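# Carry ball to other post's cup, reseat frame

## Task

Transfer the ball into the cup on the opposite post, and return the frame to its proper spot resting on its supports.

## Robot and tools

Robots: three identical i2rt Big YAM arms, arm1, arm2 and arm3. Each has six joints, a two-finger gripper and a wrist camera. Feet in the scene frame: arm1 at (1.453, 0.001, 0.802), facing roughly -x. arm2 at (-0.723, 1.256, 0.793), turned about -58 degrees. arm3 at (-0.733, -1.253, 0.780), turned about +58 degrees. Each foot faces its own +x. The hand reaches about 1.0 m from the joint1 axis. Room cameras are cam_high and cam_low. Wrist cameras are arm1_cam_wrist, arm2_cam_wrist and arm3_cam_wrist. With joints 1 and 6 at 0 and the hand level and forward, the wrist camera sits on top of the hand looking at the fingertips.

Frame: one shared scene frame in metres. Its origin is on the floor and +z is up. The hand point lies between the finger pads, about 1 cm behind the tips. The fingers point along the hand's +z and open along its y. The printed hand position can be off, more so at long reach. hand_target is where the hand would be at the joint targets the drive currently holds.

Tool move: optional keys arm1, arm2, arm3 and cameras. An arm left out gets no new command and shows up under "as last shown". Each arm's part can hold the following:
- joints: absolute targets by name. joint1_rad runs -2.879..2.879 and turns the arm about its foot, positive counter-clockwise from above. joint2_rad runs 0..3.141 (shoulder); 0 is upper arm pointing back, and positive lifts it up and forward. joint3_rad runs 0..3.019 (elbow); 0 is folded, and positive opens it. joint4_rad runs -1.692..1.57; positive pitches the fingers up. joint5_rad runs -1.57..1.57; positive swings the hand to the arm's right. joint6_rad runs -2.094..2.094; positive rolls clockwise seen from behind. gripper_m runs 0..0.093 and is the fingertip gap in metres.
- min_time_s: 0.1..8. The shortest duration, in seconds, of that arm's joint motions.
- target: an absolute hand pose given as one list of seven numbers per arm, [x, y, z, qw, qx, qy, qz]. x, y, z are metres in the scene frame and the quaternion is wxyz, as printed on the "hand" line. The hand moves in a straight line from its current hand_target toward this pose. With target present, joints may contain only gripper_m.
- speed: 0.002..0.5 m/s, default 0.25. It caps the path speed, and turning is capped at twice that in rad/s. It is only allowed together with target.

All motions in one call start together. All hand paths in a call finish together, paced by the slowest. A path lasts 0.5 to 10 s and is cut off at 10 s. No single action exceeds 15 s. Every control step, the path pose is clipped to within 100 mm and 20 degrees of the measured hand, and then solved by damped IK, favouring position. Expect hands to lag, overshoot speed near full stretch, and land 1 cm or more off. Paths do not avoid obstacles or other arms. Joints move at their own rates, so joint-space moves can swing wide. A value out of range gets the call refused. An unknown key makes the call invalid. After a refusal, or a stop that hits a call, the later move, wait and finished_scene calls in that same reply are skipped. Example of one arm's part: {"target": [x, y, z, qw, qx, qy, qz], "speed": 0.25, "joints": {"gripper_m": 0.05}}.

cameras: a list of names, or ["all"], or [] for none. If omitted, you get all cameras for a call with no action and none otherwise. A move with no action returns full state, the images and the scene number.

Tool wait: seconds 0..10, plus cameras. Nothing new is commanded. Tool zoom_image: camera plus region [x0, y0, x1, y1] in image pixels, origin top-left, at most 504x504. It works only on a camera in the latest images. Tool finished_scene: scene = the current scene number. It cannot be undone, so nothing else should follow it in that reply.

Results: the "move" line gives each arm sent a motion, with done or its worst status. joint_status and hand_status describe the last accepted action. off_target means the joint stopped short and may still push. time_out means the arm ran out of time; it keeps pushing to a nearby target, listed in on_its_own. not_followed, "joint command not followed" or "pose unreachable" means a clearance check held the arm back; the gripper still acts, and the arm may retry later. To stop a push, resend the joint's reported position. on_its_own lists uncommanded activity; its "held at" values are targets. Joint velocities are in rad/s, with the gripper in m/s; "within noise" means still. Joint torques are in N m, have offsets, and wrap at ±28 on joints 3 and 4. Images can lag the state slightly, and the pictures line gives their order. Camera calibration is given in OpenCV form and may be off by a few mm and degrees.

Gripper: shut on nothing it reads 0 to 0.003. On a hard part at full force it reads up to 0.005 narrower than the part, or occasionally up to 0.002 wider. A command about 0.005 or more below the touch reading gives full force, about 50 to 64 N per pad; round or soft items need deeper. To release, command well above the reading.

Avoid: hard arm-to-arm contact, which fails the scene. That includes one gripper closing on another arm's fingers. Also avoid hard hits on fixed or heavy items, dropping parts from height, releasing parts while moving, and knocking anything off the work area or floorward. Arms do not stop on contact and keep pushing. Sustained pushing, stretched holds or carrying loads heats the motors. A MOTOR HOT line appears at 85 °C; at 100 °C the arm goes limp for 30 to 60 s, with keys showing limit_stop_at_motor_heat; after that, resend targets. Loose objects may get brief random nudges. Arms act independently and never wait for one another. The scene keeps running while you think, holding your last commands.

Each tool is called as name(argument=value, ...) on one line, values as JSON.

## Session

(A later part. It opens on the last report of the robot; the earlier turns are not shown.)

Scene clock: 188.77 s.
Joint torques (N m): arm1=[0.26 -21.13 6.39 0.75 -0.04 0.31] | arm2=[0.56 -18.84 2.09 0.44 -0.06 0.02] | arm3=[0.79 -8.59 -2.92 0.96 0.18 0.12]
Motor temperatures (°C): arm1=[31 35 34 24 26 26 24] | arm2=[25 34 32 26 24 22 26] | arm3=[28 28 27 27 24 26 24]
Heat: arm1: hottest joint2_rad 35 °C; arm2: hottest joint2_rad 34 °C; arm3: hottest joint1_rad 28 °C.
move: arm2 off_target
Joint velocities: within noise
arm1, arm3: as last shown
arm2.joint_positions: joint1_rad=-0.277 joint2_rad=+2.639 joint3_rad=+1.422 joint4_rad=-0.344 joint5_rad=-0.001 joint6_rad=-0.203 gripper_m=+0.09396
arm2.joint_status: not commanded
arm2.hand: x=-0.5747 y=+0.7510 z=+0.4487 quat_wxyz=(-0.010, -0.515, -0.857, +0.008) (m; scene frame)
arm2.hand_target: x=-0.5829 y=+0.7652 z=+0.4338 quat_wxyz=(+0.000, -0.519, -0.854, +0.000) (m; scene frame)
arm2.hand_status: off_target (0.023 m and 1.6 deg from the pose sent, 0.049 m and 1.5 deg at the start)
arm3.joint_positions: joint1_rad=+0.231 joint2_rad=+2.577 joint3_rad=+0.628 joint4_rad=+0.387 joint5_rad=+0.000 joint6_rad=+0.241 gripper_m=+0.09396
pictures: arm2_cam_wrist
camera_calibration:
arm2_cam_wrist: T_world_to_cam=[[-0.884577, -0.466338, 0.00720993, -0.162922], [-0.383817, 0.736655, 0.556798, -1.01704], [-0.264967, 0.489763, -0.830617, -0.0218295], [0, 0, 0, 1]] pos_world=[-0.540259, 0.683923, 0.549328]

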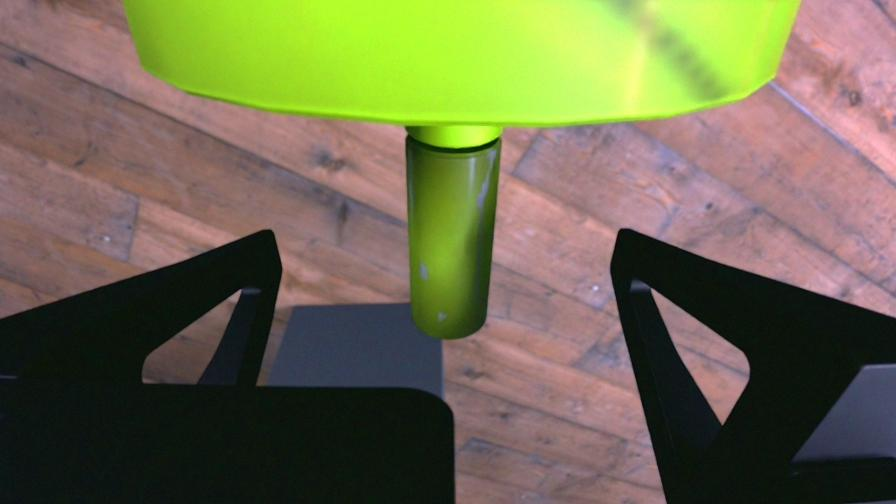

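move(arm1={"target":[0.910,-0.221,0.442,0,0.9997,-0.0227,0],"speed":0.08}, arm3={"target":[-0.663,-1.036,0.429,0,0.4802,-0.8771,0],"speed":0.08}, cameras=["arm1_cam_wrist","arm3_cam_wrist"])

Scene clock: 200.60 s.
Joint torques (N m): arm1=[0.44 -20.95 6.09 0.65 -0.04 0.31] | arm2=[0.56 -18.84 2.09 0.44 -0.06 0.02] | arm3=[0.73 -8.64 -3.1 0.95 0.17 0.13]
Motor temperatures (°C): arm1=[31 36 34 24 26 26 24] | arm2=[25 36 31 26 24 22 26] | arm3=[28 28 26 27 24 26 24]
Heat: arm1: hottest joint2_rad 36 °C; arm2: hottest joint2_rad 36 °C; arm3: hottest joint1_rad 28 °C.
move: arm1 off_target; arm3 done
Joint velocities: within noise
arm1.joint_positions: joint1_rad=+0.346 joint2_rad=+2.711 joint3_rad=+1.639 joint4_rad=-0.525 joint5_rad=-0.003 joint6_rad=+0.422 gripper_m=+0.09396
arm1.joint_status: not commanded
arm1.hand: x=+0.9261 y=-0.2049 z=+0.4371 quat_wxyz=(+0.009, -1.000, +0.024, -0.018) (m; scene frame)
arm1.hand_target: x=+0.9105 y=-0.2208 z=+0.4428 quat_wxyz=(+0.000, -1.000, +0.023, +0.000) (m; scene frame)
arm1.hand_status: off_target (0.023 m and 2.3 deg from the pose sent, 0.023 m and 2.4 deg at the start)
arm2: as last shown
arm2.hand_target: x=-0.5829 y=+0.7653 z=+0.4338 quat_wxyz=(+0.000, -0.519, -0.854, +0.000) (m; scene frame)
arm3.joint_positions: joint1_rad=+0.238 joint2_rad=+2.643 joint3_rad=+0.654 joint4_rad=+0.424 joint5_rad=+0.000 joint6_rad=+0.247 gripper_m=+0.09396
arm3.joint_status: not commanded
arm3.hand: x=-0.6600 y=-1.0327 z=+0.4335 quat_wxyz=(+0.000, +0.480, -0.877, -0.002) (m; scene frame)
arm3.hand_target: x=-0.6630 y=-1.0362 z=+0.4292 quat_wxyz=(+0.000, +0.480, -0.877, +0.000) (m; scene frame)
arm3.hand_status: done (0.006 m and 0.2 deg from the pose sent, 0.025 m and 0.3 deg at the start)
pictures: arm1_cam_wrist, arm3_cam_wrist
camera_calibration:
arm1_cam_wrist: T_world_to_cam=[[0.0392532, 0.998456, 0.0392992, 0.149159], [0.782281, -0.0551765, 0.620477, -1.00581], [0.621687, 0.00638732, -0.78324, -0.1056], [0, 0, 0, 1]] pos_world=[0.846625, -0.203751, 0.535513]
arm3_cam_wrist: T_world_to_cam=[[0.846345, -0.532596, -0.00650243, 0.0111445], [-0.426497, -0.684955, 0.590709, -1.24288], [-0.319063, -0.49717, -0.806859, -0.246427], [0, 0, 0, 1]] pos_world=[-0.618142, -0.967898, 0.53542]

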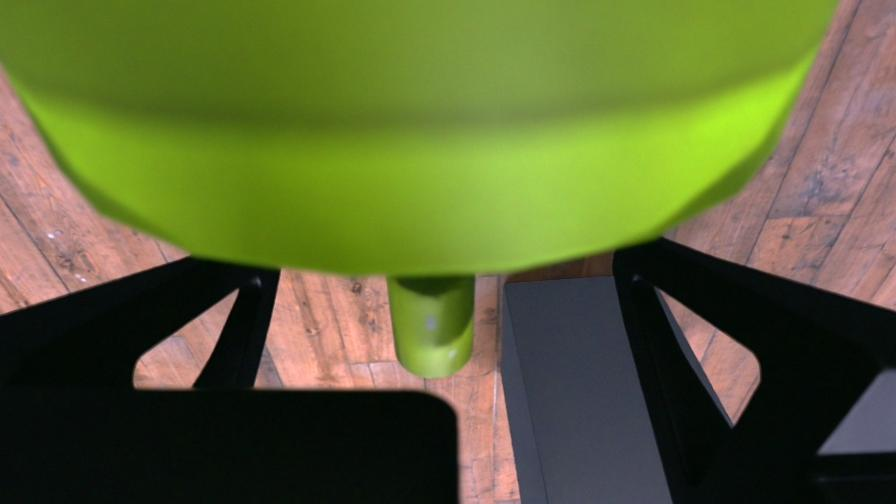

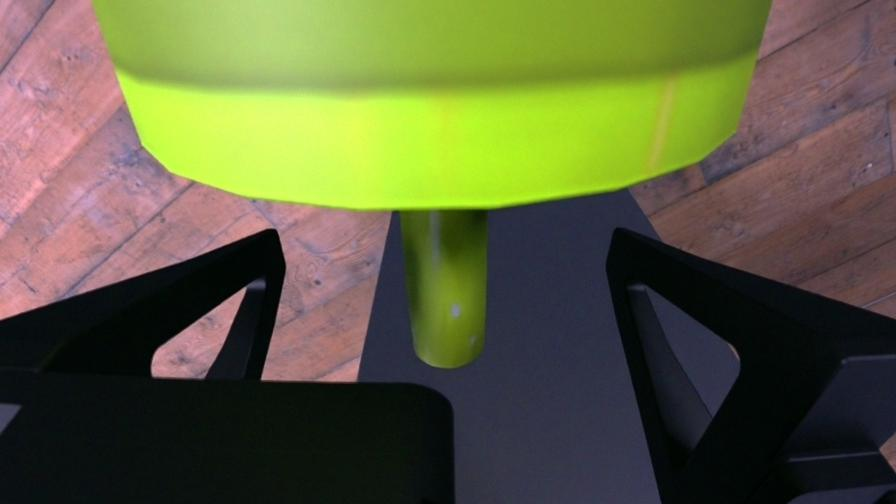

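move(arm1={"target":[0.929,-0.223,0.445,0,0.9997,-0.0227,0],"speed":0.08}, arm3={"target":[-0.670,-1.047,0.427,0,0.4802,-0.8771,0],"speed":0.08}, cameras=["arm1_cam_wrist","arm3_cam_wrist"])

Scene clock: 205.47 s.
Joint torques (N m): arm1=[0.26 -22.77 3.38 0.72 -0.03 0.29] | arm2=[0.5 -18.84 2.07 0.46 -0.06 0.02] | arm3=[0.73 -8.53 -4.79 1.01 0.18 0.12]
Motor temperatures (°C): arm1=[31 36 34 24 26 26 23] | arm2=[25 37 31 26 24 22 26] | arm3=[28 28 26 27 24 26 24]
Heat: arm1: hottest joint2_rad 36 °C; arm2: hottest joint2_rad 37 °C; arm3: hottest joint1_rad 28 °C.
move: arm1 off_target; arm3 off_target
Joint velocities: within noise
arm1.joint_positions: joint1_rad=+0.364 joint2_rad=+2.711 joint3_rad=+1.604 joint4_rad=-0.485 joint5_rad=-0.003 joint6_rad=+0.438 gripper_m=+0.09396
arm1.joint_status: not commanded
arm1.hand: x=+0.9399 y=-0.2103 z=+0.4309 quat_wxyz=(+0.008, -1.000, +0.023, -0.016) (m; scene frame)
arm1.hand_target: x=+0.9291 y=-0.2229 z=+0.4450 quat_wxyz=(+0.000, -1.000, +0.023, +0.000) (m; scene frame)
arm1.hand_status: off_target (0.022 m and 2.0 deg from the pose sent, 0.020 m and 2.3 deg at the start)
arm2: as last shown
arm3.joint_positions: joint1_rad=+0.252 joint2_rad=+2.667 joint3_rad=+0.654 joint4_rad=+0.468 joint5_rad=+0.000 joint6_rad=+0.262 gripper_m=+0.09396
arm3.joint_status: not commanded
arm3.hand: x=-0.6634 y=-1.0325 z=+0.4285 quat_wxyz=(-0.008, +0.480, -0.877, -0.008) (m; scene frame)
arm3.hand_target: x=-0.6697 y=-1.0470 z=+0.4274 quat_wxyz=(+0.000, +0.480, -0.877, +0.000) (m; scene frame)
arm3.hand_status: off_target (0.016 m and 1.3 deg from the pose sent, 0.019 m and 0.2 deg at the start)
pictures: arm1_cam_wrist, arm3_cam_wrist
camera_calibration:
arm1_cam_wrist: T_world_to_cam=[[0.0371116, 0.998605, 0.0375477, 0.156916], [0.785472, -0.0523779, 0.616677, -1.01385], [0.617784, 0.00660676, -0.78632, -0.113968], [0, 0, 0, 1]] pos_world=[0.860936, -0.209047, 0.529712]
arm3_cam_wrist: T_world_to_cam=[[0.846363, -0.53249, -0.0111134, 0.0162951], [-0.430141, -0.695692, 0.575319, -1.24814], [-0.314083, -0.482148, -0.817854, -0.227932], [0, 0, 0, 1]] pos_world=[-0.622257, -0.969541, 0.531845]

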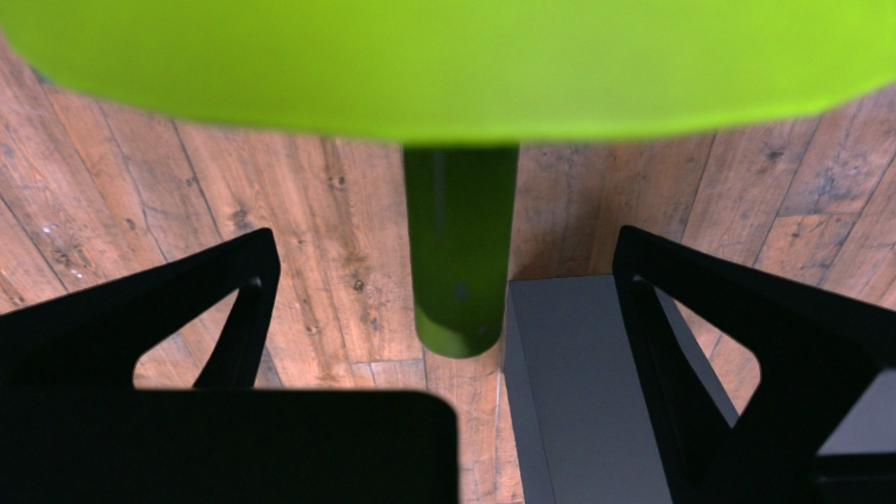

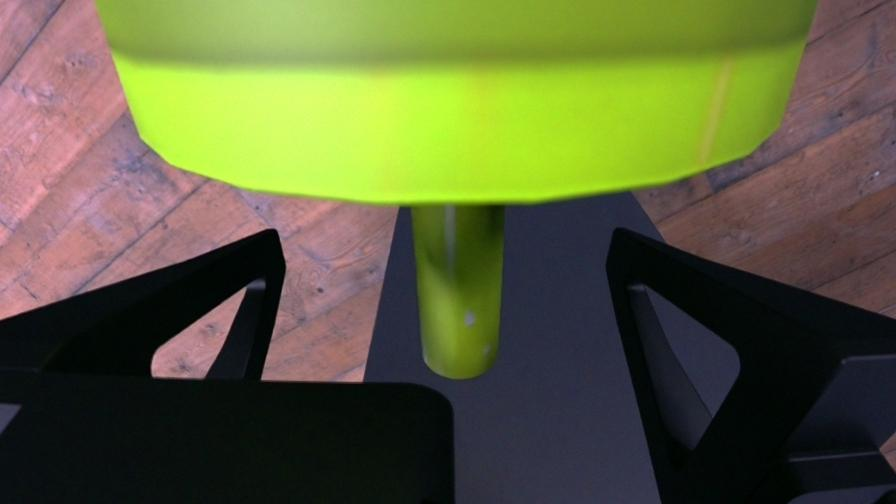

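move(arm1={"target":[0.924,-0.223,0.463,0,0.9997,-0.0227,0],"speed":0.08}, arm3={"target":[-0.679,-1.062,0.425,0,0.4802,-0.8771,0],"speed":0.08}, cameras=["arm1_cam_wrist","arm3_cam_wrist"])

Scene clock: 211.43 s.
Joint torques (N m): arm1=[-0.03 -23.3 3.41 0.02 -0.01 0.27] | arm2=[0.56 -18.84 2.07 0.44 -0.06 0.02] | arm3=[0.79 -8.29 -5.75 0.96 0.18 0.19]
Motor temperatures (°C): arm1=[30 37 33 24 26 26 23] | arm2=[25 37 30 26 24 22 26] | arm3=[28 28 26 27 24 26 24]
Heat: arm1: hottest joint2_rad 37 °C; arm2: hottest joint2_rad 37 °C; arm3: hottest joint1_rad 28 °C.
move: arm1 off_target; arm3 off_target
Joint velocities: within noise
arm1.joint_positions: joint1_rad=+0.364 joint2_rad=+2.674 joint3_rad=+1.595 joint4_rad=-0.492 joint5_rad=-0.003 joint6_rad=+0.438 gripper_m=+0.09396
arm1.joint_status: not commanded
arm1.hand: x=+0.9293 y=-0.2147 z=+0.4495 quat_wxyz=(+0.004, -1.000, +0.023, -0.006) (m; scene frame)
arm1.hand_target: x=+0.9240 y=-0.2229 z=+0.4627 quat_wxyz=(+0.000, -1.000, +0.023, +0.000) (m; scene frame)
arm1.hand_status: off_target (0.017 m and 0.8 deg from the pose sent, 0.038 m and 2.0 deg at the start)
arm2: as last shown
arm3.joint_positions: joint1_rad=+0.273 joint2_rad=+2.704 joint3_rad=+0.636 joint4_rad=+0.529 joint5_rad=+0.000 joint6_rad=+0.283 gripper_m=+0.09396
arm3.joint_status: not commanded
arm3.hand: x=-0.6719 y=-1.0441 z=+0.4245 quat_wxyz=(-0.009, +0.480, -0.877, -0.011) (m; scene frame)
arm3.hand_target: x=-0.6786 y=-1.0618 z=+0.4253 quat_wxyz=(+0.000, +0.480, -0.877, +0.000) (m; scene frame)
arm3.hand_status: off_target (0.019 m and 1.6 deg from the pose sent, 0.034 m and 1.3 deg at the start)
pictures: arm1_cam_wrist, arm3_cam_wrist
camera_calibration:
arm1_cam_wrist: T_world_to_cam=[[0.037706, 0.998879, 0.0286158, 0.164622], [0.797485, -0.0473348, 0.601479, -1.02052], [0.60216, 0.000141285, -0.798376, -0.0742791], [0, 0, 0, 1]] pos_world=[0.852369, -0.212733, 0.549808]
arm3_cam_wrist: T_world_to_cam=[[0.84618, -0.532737, -0.0130878, 0.0176326], [-0.430941, -0.698526, 0.571271, -1.25938], [-0.313479, -0.477758, -0.820657, -0.233257], [0, 0, 0, 1]] pos_world=[-0.630759, -0.981754, 0.528251]

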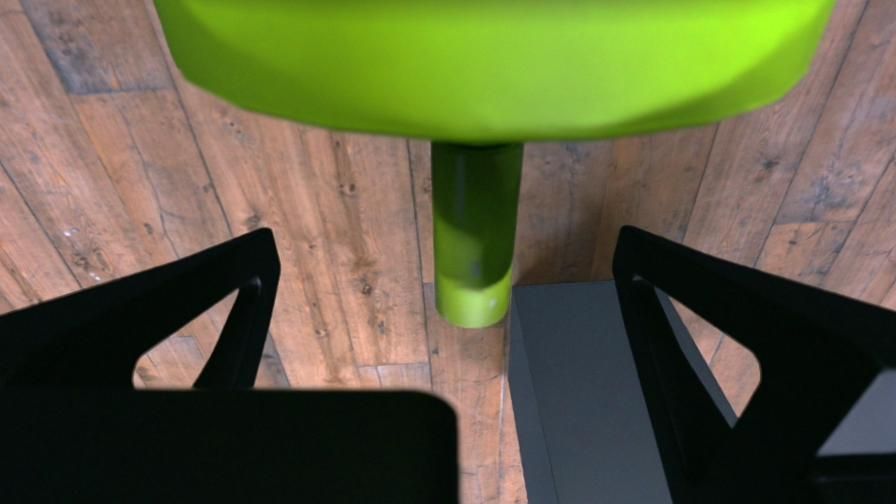

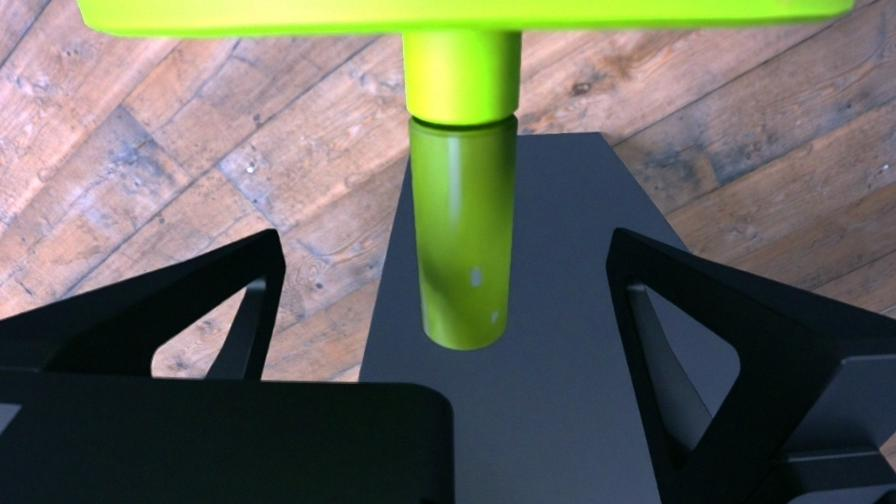

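move(arm1={"joints":{"gripper_m":0.008}}, arm2={"joints":{"gripper_m":0.008}}, arm3={"joints":{"gripper_m":0.008}}, cameras=["all"])

Scene clock: 216.53 s.
Joint torques (N m): arm1=[-0.03 -22.89 3.54 0.09 -0.16 0.28] | arm2=[0.56 -18.9 2.07 0.44 0.06 -0.04] | arm3=[0.73 -8.29 -5.72 0.99 0.01 0.11]
Motor temperatures (°C): arm1=[30 37 33 24 26 26 23] | arm2=[25 37 30 26 24 22 26] | arm3=[28 28 26 27 24 26 24]
Heat: arm1: hottest joint2_rad 37 °C; arm2: hottest joint2_rad 37 °C; arm3: hottest joint1_rad 28 °C.
move: arm1 off_target; arm2 off_target; arm3 off_target
Joint velocities: within noise
arm1.joint_positions: joint1_rad=+0.364 joint2_rad=+2.674 joint3_rad=+1.594 joint4_rad=-0.494 joint5_rad=+0.002 joint6_rad=+0.438 gripper_m=+0.01883
arm1.joint_status: gripper_m off_target (ended at +0.01886, target +0.00800)
arm1.hand: x=+0.9303 y=-0.2135 z=+0.4492 quat_wxyz=(+0.006, -1.000, +0.023, -0.007) (m; scene frame)
arm1.hand_target: x=+0.9242 y=-0.2229 z=+0.4627 quat_wxyz=(+0.000, -1.000, +0.023, +0.000) (m; scene frame)
arm1.hand_status: not commanded
arm2.joint_positions: joint1_rad=-0.277 joint2_rad=+2.639 joint3_rad=+1.422 joint4_rad=-0.344 joint5_rad=-0.004 joint6_rad=-0.197 gripper_m=+0.01840
arm2.joint_status: gripper_m off_target (ended at +0.01843, target +0.00800)
arm2.hand: x=-0.5740 y=+0.7512 z=+0.4487 quat_wxyz=(-0.011, -0.517, -0.856, +0.007) (m; scene frame)
arm2.hand_target: x=-0.5828 y=+0.7653 z=+0.4338 quat_wxyz=(+0.000, -0.519, -0.854, +0.000) (m; scene frame)
arm2.hand_status: not commanded
arm3.joint_positions: joint1_rad=+0.273 joint2_rad=+2.704 joint3_rad=+0.636 joint4_rad=+0.530 joint5_rad=+0.004 joint6_rad=+0.284 gripper_m=+0.01688
arm3.joint_status: gripper_m off_target (ended at +0.01691, target +0.00800)
arm3.hand: x=-0.6714 y=-1.0445 z=+0.4245 quat_wxyz=(-0.011, +0.480, -0.877, -0.009) (m; scene frame)
arm3.hand_target: x=-0.6787 y=-1.0618 z=+0.4253 quat_wxyz=(+0.000, +0.480, -0.877, +0.000) (m; scene frame)
arm3.hand_status: not commanded
pictures: arm1_cam_wrist, arm2_cam_wrist, arm3_cam_wrist, cam_high, cam_low
camera_calibration:
arm1_cam_wrist: T_world_to_cam=[[0.0375614, 0.998722, 0.0338295, 0.161139], [0.796593, -0.0503649, 0.602414, -1.02128], [0.603348, 0.00432088, -0.797466, -0.0757087], [0, 0, 0, 1]] pos_world=[0.853167, -0.212042, 0.549404]
arm2_cam_wrist: T_world_to_cam=[[-0.887021, -0.461711, 0.0040685, -0.165731], [-0.381646, 0.738106, 0.556369, -1.01661], [-0.259885, 0.491958, -0.830925, -0.0202885], [0, 0, 0, 1]] pos_world=[-0.540265, 0.683826, 0.549426]
arm3_cam_wrist: T_world_to_cam=[[0.84576, -0.533481, -0.00944983, 0.0143948], [-0.433621, -0.697551, 0.570435, -1.25985], [-0.310908, -0.478353, -0.821289, -0.231885], [0, 0, 0, 1]] pos_world=[-0.630566, -0.982052, 0.528353]

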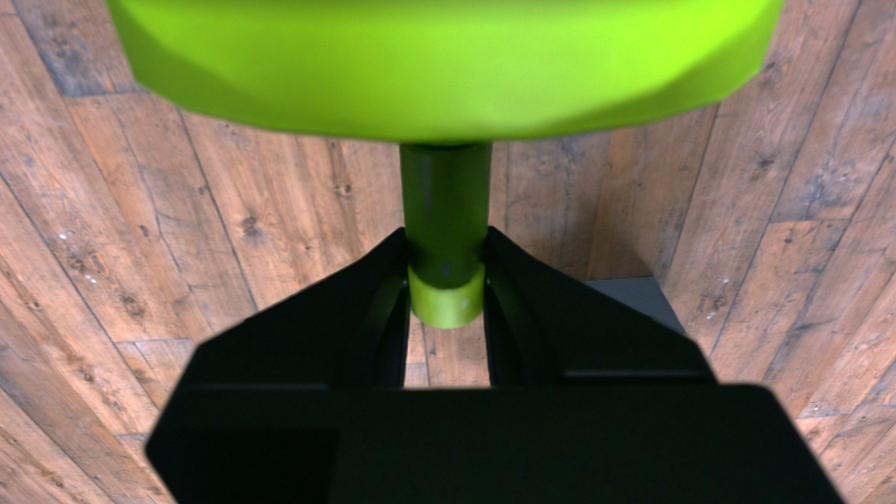

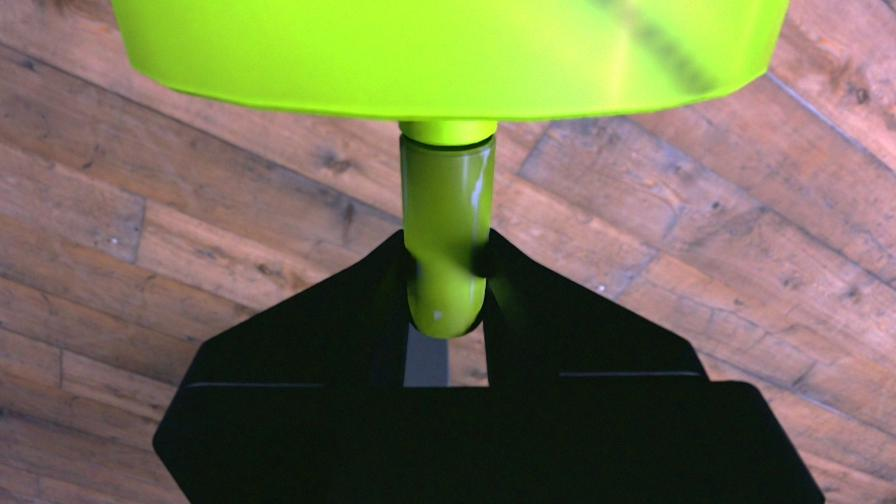

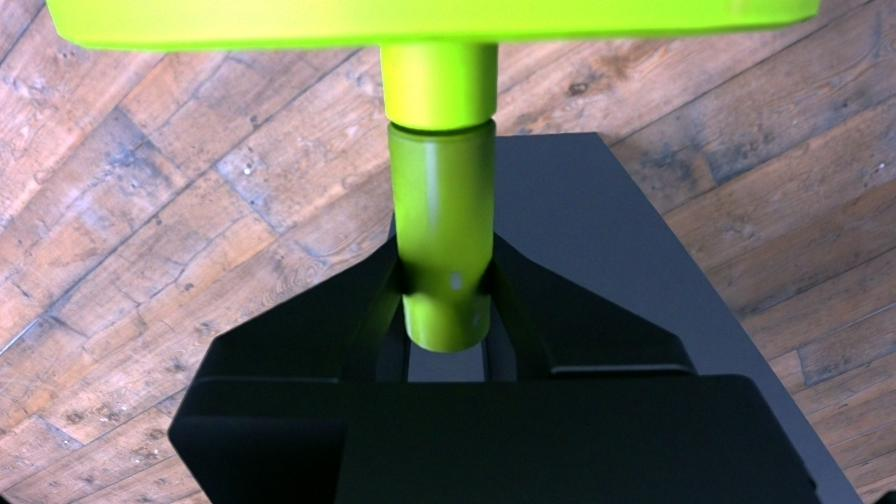

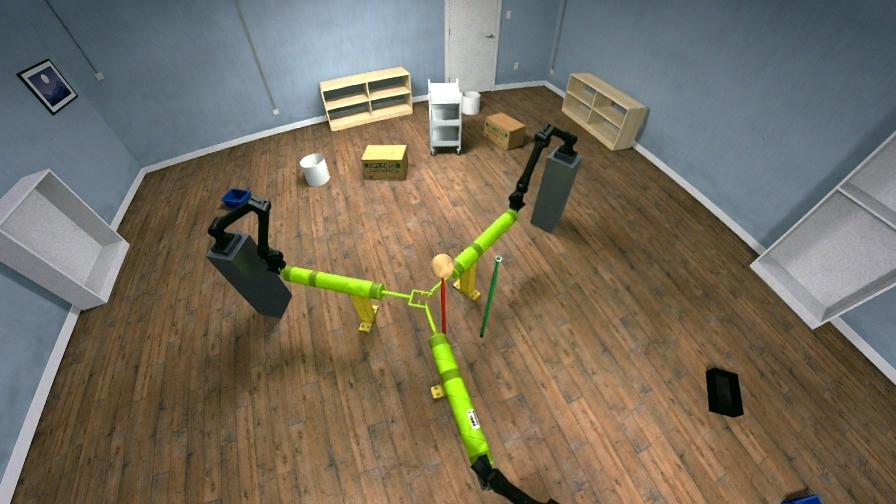

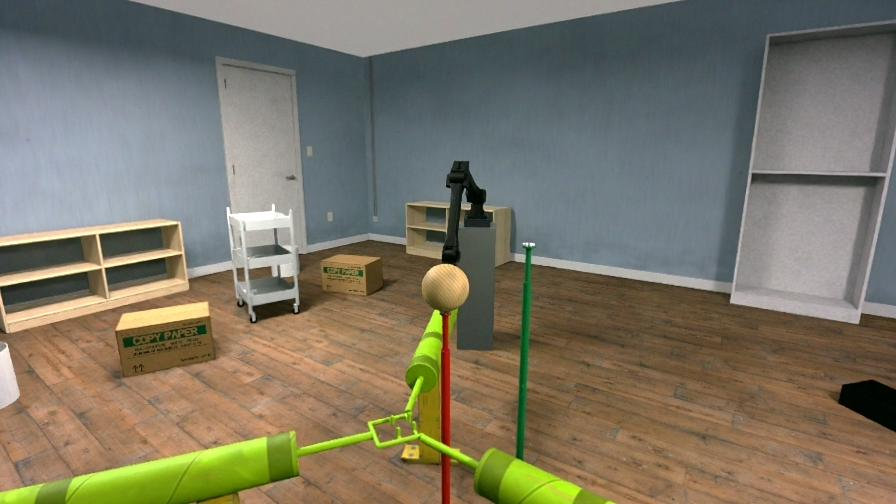

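move(arm1={"target":[0.9242,-0.2229,0.5127,0,0.9997,-0.0227,0],"speed":0.05}, arm2={"target":[-0.5828,0.7653,0.4938,0,0.5195,0.8545,0],"speed":0.05}, arm3={"target":[-0.6787,-1.0618,0.4853,0,0.4802,-0.8771,0],"speed":0.05}, cameras=["cam_high","cam_low"])

Scene clock: 248.50 s.
Joint torques (N m): arm1=[-0.09 -24.53 3.3 -0.55 -0.28 0.27] | arm2=[0.56 -22.83 0.95 -0.94 0.07 -0.04] | arm3=[0.67 -11.34 -6.99 -0.09 0.03 0.11]
Motor temperatures (°C): arm1=[30 39 31 24 26 25 25] | arm2=[25 39 29 26 24 22 28] | arm3=[28 28 27 27 24 25 26]
Heat: arm1: hottest joint2_rad 39 °C; arm2: hottest joint2_rad 39 °C; arm3: hottest joint1_rad 28 °C.
move: arm1 off_target; arm2 off_target; arm3 off_target
Joint velocities: within noise
arm1.joint_positions: joint1_rad=+0.364 joint2_rad=+2.585 joint3_rad=+1.531 joint4_rad=-0.522 joint5_rad=+0.005 joint6_rad=+0.438 gripper_m=+0.01883
arm1.joint_status: not commanded
arm1.hand: x=+0.9321 y=-0.2124 z=+0.4867 quat_wxyz=(+0.008, -1.000, +0.023, -0.007) (m; scene frame)
arm1.hand_target: x=+0.9243 y=-0.2228 z=+0.5117 quat_wxyz=(+0.000, -1.000, +0.023, +0.000) (m; scene frame)
arm1.hand_status: off_target (0.029 m and 1.2 deg from the pose sent, 0.064 m and 1.0 deg at the start)
arm2.joint_positions: joint1_rad=-0.277 joint2_rad=+2.550 joint3_rad=+1.355 joint4_rad=-0.362 joint5_rad=-0.004 joint6_rad=-0.197 gripper_m=+0.01840
arm2.joint_status: not commanded
arm2.hand: x=-0.5752 y=+0.7554 z=+0.4833 quat_wxyz=(-0.013, -0.518, -0.856, +0.008) (m; scene frame)
arm2.hand_target: x=-0.5826 y=+0.7651 z=+0.4932 quat_wxyz=(+0.000, -0.520, -0.854, +0.000) (m; scene frame)
arm2.hand_status: off_target (0.016 m and 1.7 deg from the pose sent, 0.048 m and 1.5 deg at the start)
arm3.joint_positions: joint1_rad=+0.274 joint2_rad=+2.545 joint3_rad=+0.533 joint4_rad=+0.480 joint5_rad=+0.004 joint6_rad=+0.284 gripper_m=+0.01688
arm3.joint_status: not commanded
arm3.hand: x=-0.6711 y=-1.0436 z=+0.4725 quat_wxyz=(-0.013, +0.480, -0.877, -0.012) (m; scene frame)
arm3.hand_target: x=-0.6783 y=-1.0617 z=+0.4843 quat_wxyz=(+0.000, +0.480, -0.877, +0.000) (m; scene frame)
arm3.hand_status: off_target (0.024 m and 2.0 deg from the pose sent, 0.064 m and 1.6 deg at the start)
pictures: cam_high, cam_low

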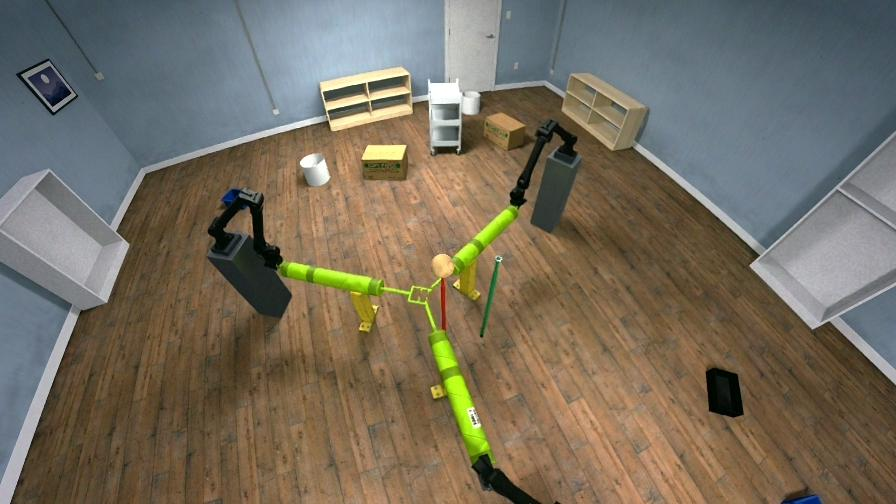

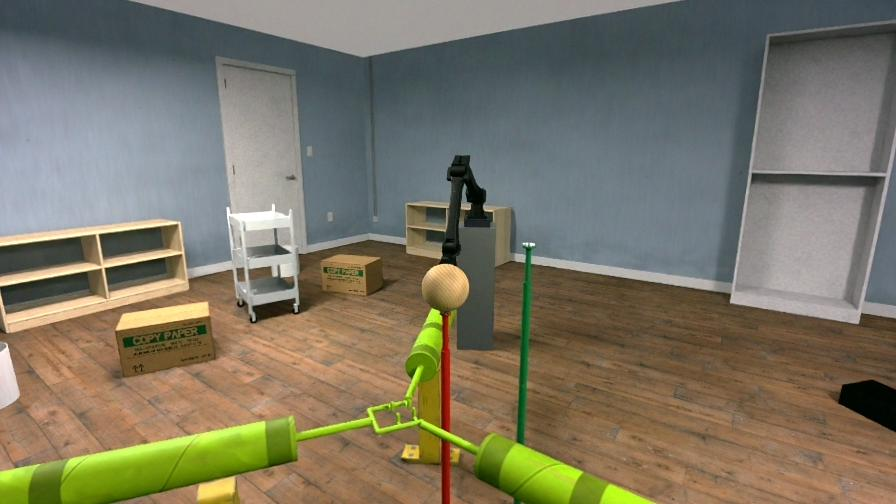

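move(arm1={"target":[0.9242,-0.2229,0.632,0,0.9997,-0.0227,0],"speed":0.08}, arm2={"target":[-0.5828,0.7653,0.6166,0,0.5195,0.8545,0],"speed":0.08}, arm3={"target":[-0.6787,-1.0618,0.592,0,0.4802,-0.8771,0],"speed":0.08}, cameras=["all"])

Scene clock: 255.47 s.
Joint torques (N m): arm1=[-0.09 -24.12 4.88 -0.51 -0.16 0.26] | arm2=[0.62 -22.36 2.45 -0.99 -0.06 -0.04] | arm3=[0.62 -9.29 -3.14 -0.29 0.08 0.11]
Motor temperatures (°C): arm1=[30 40 31 24 26 25 25] | arm2=[25 39 29 26 24 22 28] | arm3=[28 28 27 27 24 25 26]
Heat: arm1: hottest joint2_rad 40 °C; arm2: hottest joint2_rad 39 °C; arm3: hottest joint1_rad 28 °C.
move: arm1 off_target; arm2 off_target; arm3 off_target
Joint velocities: within noise
arm1.joint_positions: joint1_rad=+0.364 joint2_rad=+2.334 joint3_rad=+1.432 joint4_rad=-0.685 joint5_rad=+0.001 joint6_rad=+0.438 gripper_m=+0.01883
arm1.joint_status: not commanded
arm1.hand: x=+0.9322 y=-0.2135 z=+0.6034 quat_wxyz=(+0.009, -1.000, +0.023, -0.013) (m; scene frame)
arm1.hand_target: x=+0.9245 y=-0.2228 z=+0.6310 quat_wxyz=(+0.000, -1.000, +0.023, +0.000) (m; scene frame)
arm1.hand_status: off_target (0.031 m and 1.7 deg from the pose sent, 0.146 m and 1.2 deg at the start)
arm2.joint_positions: joint1_rad=-0.277 joint2_rad=+2.270 joint3_rad=+1.249 joint4_rad=-0.545 joint5_rad=-0.001 joint6_rad=-0.197 gripper_m=+0.01840
arm2.joint_status: not commanded
arm2.hand: x=-0.5763 y=+0.7563 z=+0.6041 quat_wxyz=(-0.008, -0.518, -0.856, +0.006) (m; scene frame)
arm2.hand_target: x=-0.5827 y=+0.7652 z=+0.6159 quat_wxyz=(+0.000, -0.520, -0.854, +0.000) (m; scene frame)
arm2.hand_status: off_target (0.017 m and 1.2 deg from the pose sent, 0.134 m and 1.7 deg at the start)
arm3.joint_positions: joint1_rad=+0.275 joint2_rad=+2.057 joint3_rad=+0.356 joint4_rad=+0.165 joint5_rad=+0.002 joint6_rad=+0.284 gripper_m=+0.01688
arm3.joint_status: not commanded
arm3.hand: x=-0.6720 y=-1.0452 z=+0.5857 quat_wxyz=(-0.011, +0.481, -0.877, -0.011) (m; scene frame)
arm3.hand_target: x=-0.6784 y=-1.0617 z=+0.5911 quat_wxyz=(+0.000, +0.480, -0.877, +0.000) (m; scene frame)
arm3.hand_status: off_target (0.019 m and 1.7 deg from the pose sent, 0.121 m and 2.0 deg at the start)
pictures: arm1_cam_wrist, arm2_cam_wrist, arm3_cam_wrist, cam_high, cam_low
camera_calibration:
arm1_cam_wrist: T_world_to_cam=[[0.0372588, 0.998554, 0.0387459, 0.153102], [0.789414, -0.0531847, 0.611552, -1.11508], [0.612729, 0.00780081, -0.790255, 0.0337981], [0, 0, 0, 1]] pos_world=[0.853847, -0.21245, 0.702707]
arm2_cam_wrist: T_world_to_cam=[[-0.887382, -0.460995, 0.00600869, -0.167935], [-0.378581, 0.736055, 0.561159, -1.10723], [-0.263114, 0.495688, -0.827686, 0.0989238], [0, 0, 0, 1]] pos_world=[-0.542171, 0.688531, 0.70422]
arm3_cam_wrist: T_world_to_cam=[[0.846595, -0.532113, -0.0115181, 0.0192414], [-0.432067, -0.699736, 0.568935, -1.35289], [-0.310797, -0.476681, -0.822302, -0.0976173], [0, 0, 0, 1]] pos_world=[-0.631166, -0.982957, 0.689655]

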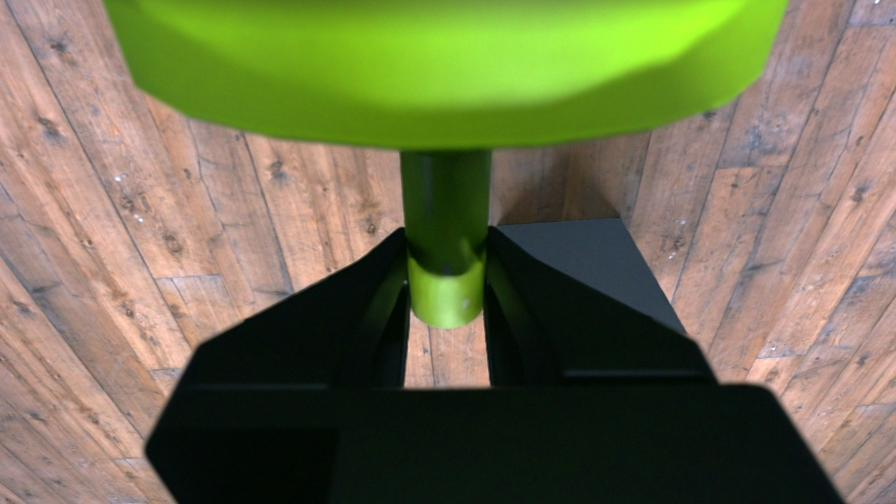

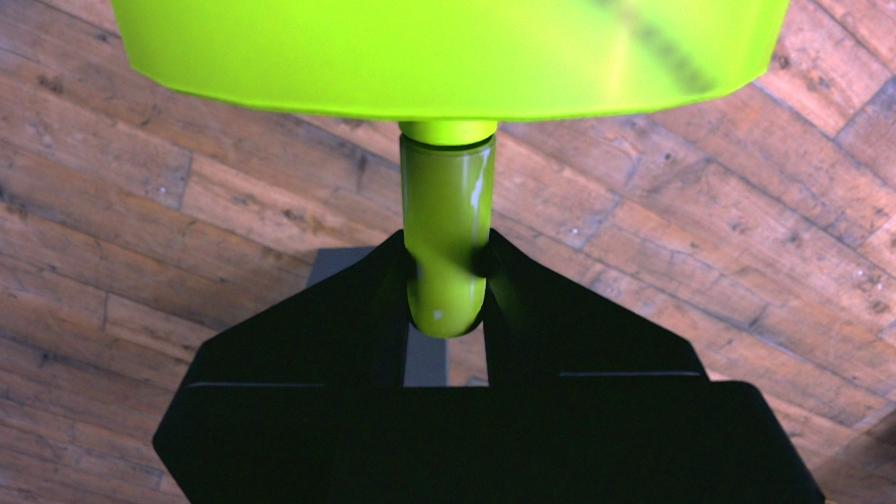

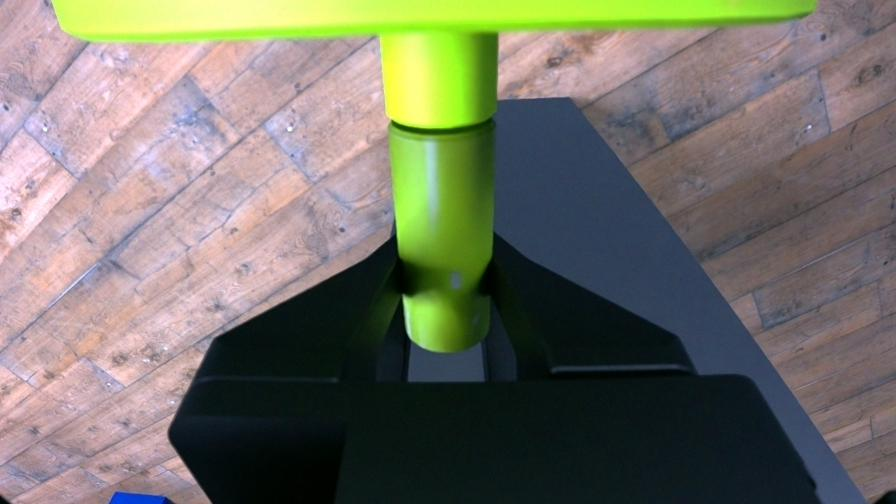

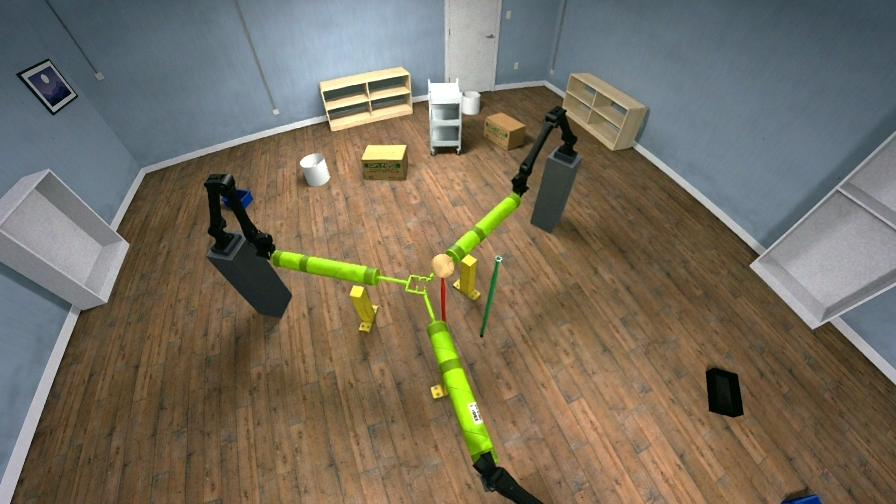

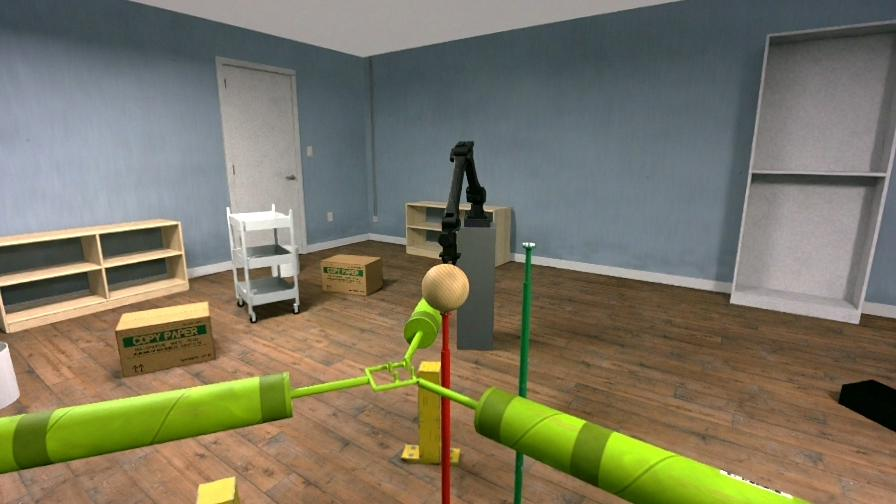

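zoom_image(camera="cam_low", region=[350, 250, 550, 420])

zoom_image(camera="cam_high", region=[380, 230, 520, 350])

Scaled by 2.520 from the camera's 896x504 image, which has a finer 1280x720 frame.

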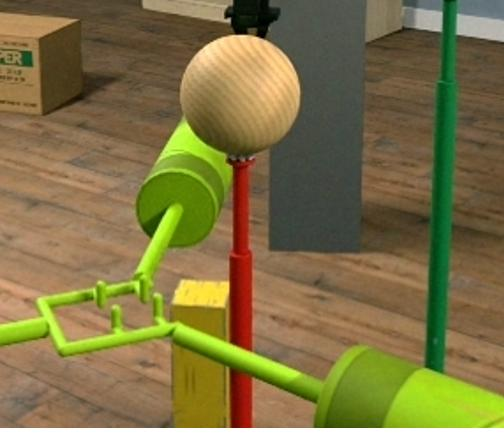

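Scaled by 3.600 from the camera's 896x504 image, which has a finer 1280x720 frame.

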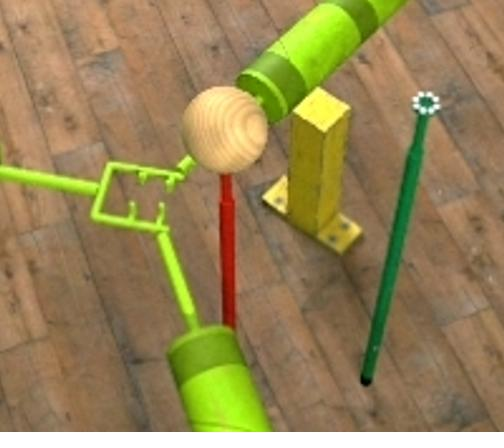

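move(arm1={"target":[0.9619,-0.1640,0.632,0,0.9997,-0.0227,0],"speed":0.08}, arm2={"target":[-0.5451,0.8242,0.6166,0,0.5195,0.8545,0],"speed":0.08}, arm3={"target":[-0.6410,-1.0029,0.588,0,0.4802,-0.8771,0],"speed":0.08}, cameras=["cam_high","cam_low"])

zoom_image(camera="cam_low", region=[350, 250, 550, 420])

zoom_image(camera="cam_high", region=[380, 230, 520, 350])

Scene clock: 301.30 s.
Joint torques (N m): arm1=[-0.79 -21.83 3.49 -0.03 -0.25 0.17] | arm2=[1.38 -20.6 1.33 -0.49 -0.01 0.03] | arm3=[-0.91 -10.17 -0.32 -0.53 0.05 -0.09]
Motor temperatures (°C): arm1=[30 37 31 24 26 25 26] | arm2=[25 38 28 26 24 22 29] | arm3=[28 29 26 27 24 25 27]
Heat: arm1: hottest joint2_rad 37 °C; arm2: hottest joint2_rad 38 °C; arm3: hottest joint2_rad 29 °C.
move: arm1 off_target; arm2 off_target; arm3 off_target
Joint velocities: within noise
arm1.joint_positions: joint1_rad=+0.295 joint2_rad=+2.240 joint3_rad=+1.243 joint4_rad=-0.586 joint5_rad=+0.003 joint6_rad=+0.372 gripper_m=+0.01883
arm1.joint_status: not commanded
arm1.hand: x=+0.9670 y=-0.1602 z=+0.6111 quat_wxyz=(+0.008, -1.000, +0.024, -0.011) (m; scene frame)
arm1.hand_target: x=+0.9619 y=-0.1639 z=+0.6313 quat_wxyz=(+0.000, -1.000, +0.023, +0.000) (m; scene frame)
arm1.hand_status: off_target (0.022 m and 1.6 deg from the pose sent, 0.064 m and 1.7 deg at the start)
arm2.joint_positions: joint1_rad=-0.173 joint2_rad=+2.207 joint3_rad=+1.115 joint4_rad=-0.476 joint5_rad=-0.003 joint6_rad=-0.091 gripper_m=+0.01840
arm2.joint_status: not commanded
arm2.hand: x=-0.5402 y=+0.8112 z=+0.6086 quat_wxyz=(-0.008, -0.518, -0.855, +0.004) (m; scene frame)
arm2.hand_target: x=-0.5451 y=+0.8239 z=+0.6160 quat_wxyz=(+0.000, -0.519, -0.855, +0.000) (m; scene frame)
arm2.hand_status: off_target (0.016 m and 1.1 deg from the pose sent, 0.076 m and 1.2 deg at the start)
arm3.joint_positions: joint1_rad=+0.218 joint2_rad=+2.046 joint3_rad=+0.517 joint4_rad=-0.007 joint5_rad=+0.002 joint6_rad=+0.228 gripper_m=+0.01688
arm3.joint_status: not commanded
arm3.hand: x=-0.6394 y=-0.9903 z=+0.5850 quat_wxyz=(-0.012, +0.480, -0.877, -0.010) (m; scene frame)
arm3.hand_target: x=-0.6412 y=-1.0027 z=+0.5878 quat_wxyz=(+0.000, +0.480, -0.877, +0.000) (m; scene frame)
arm3.hand_status: off_target (0.013 m and 1.8 deg from the pose sent, 0.053 m and 1.7 deg at the start)
pictures: cam_high, cam_low

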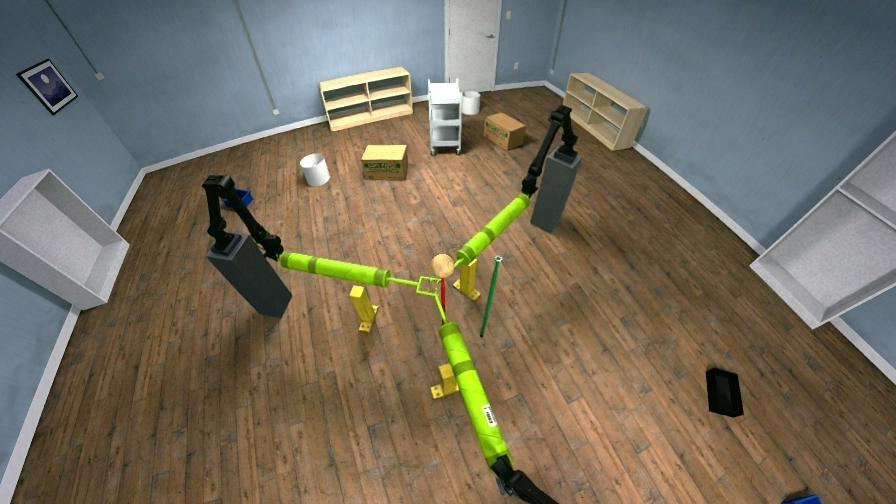

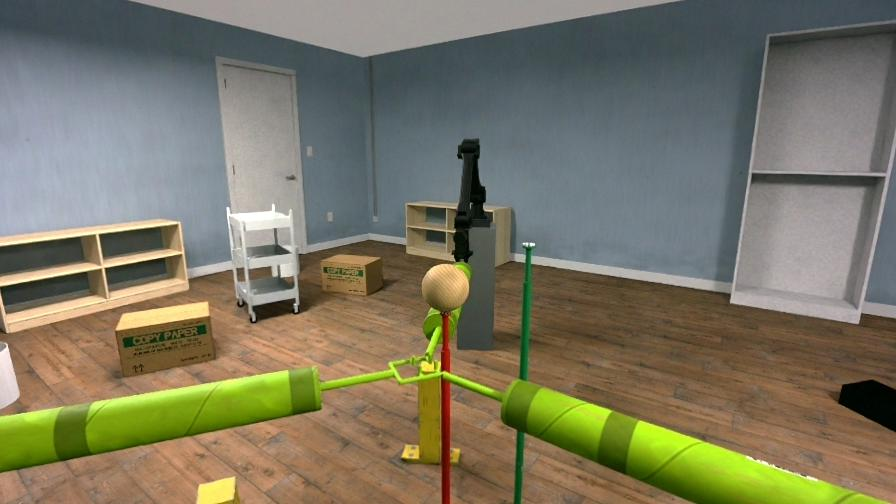

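Scaled by 2.520 from the camera's 896x504 image, which has a finer 1280x720 frame.

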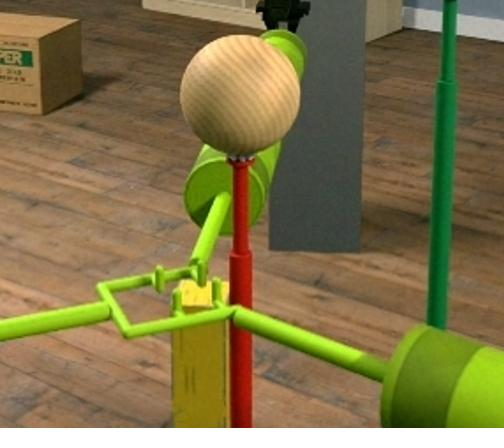

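Scaled by 3.600 from the camera's 896x504 image, which has a finer 1280x720 frame.

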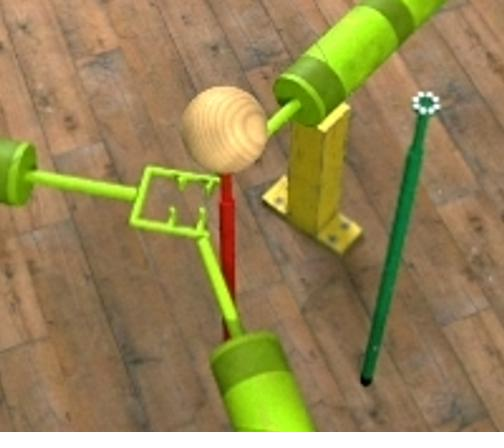

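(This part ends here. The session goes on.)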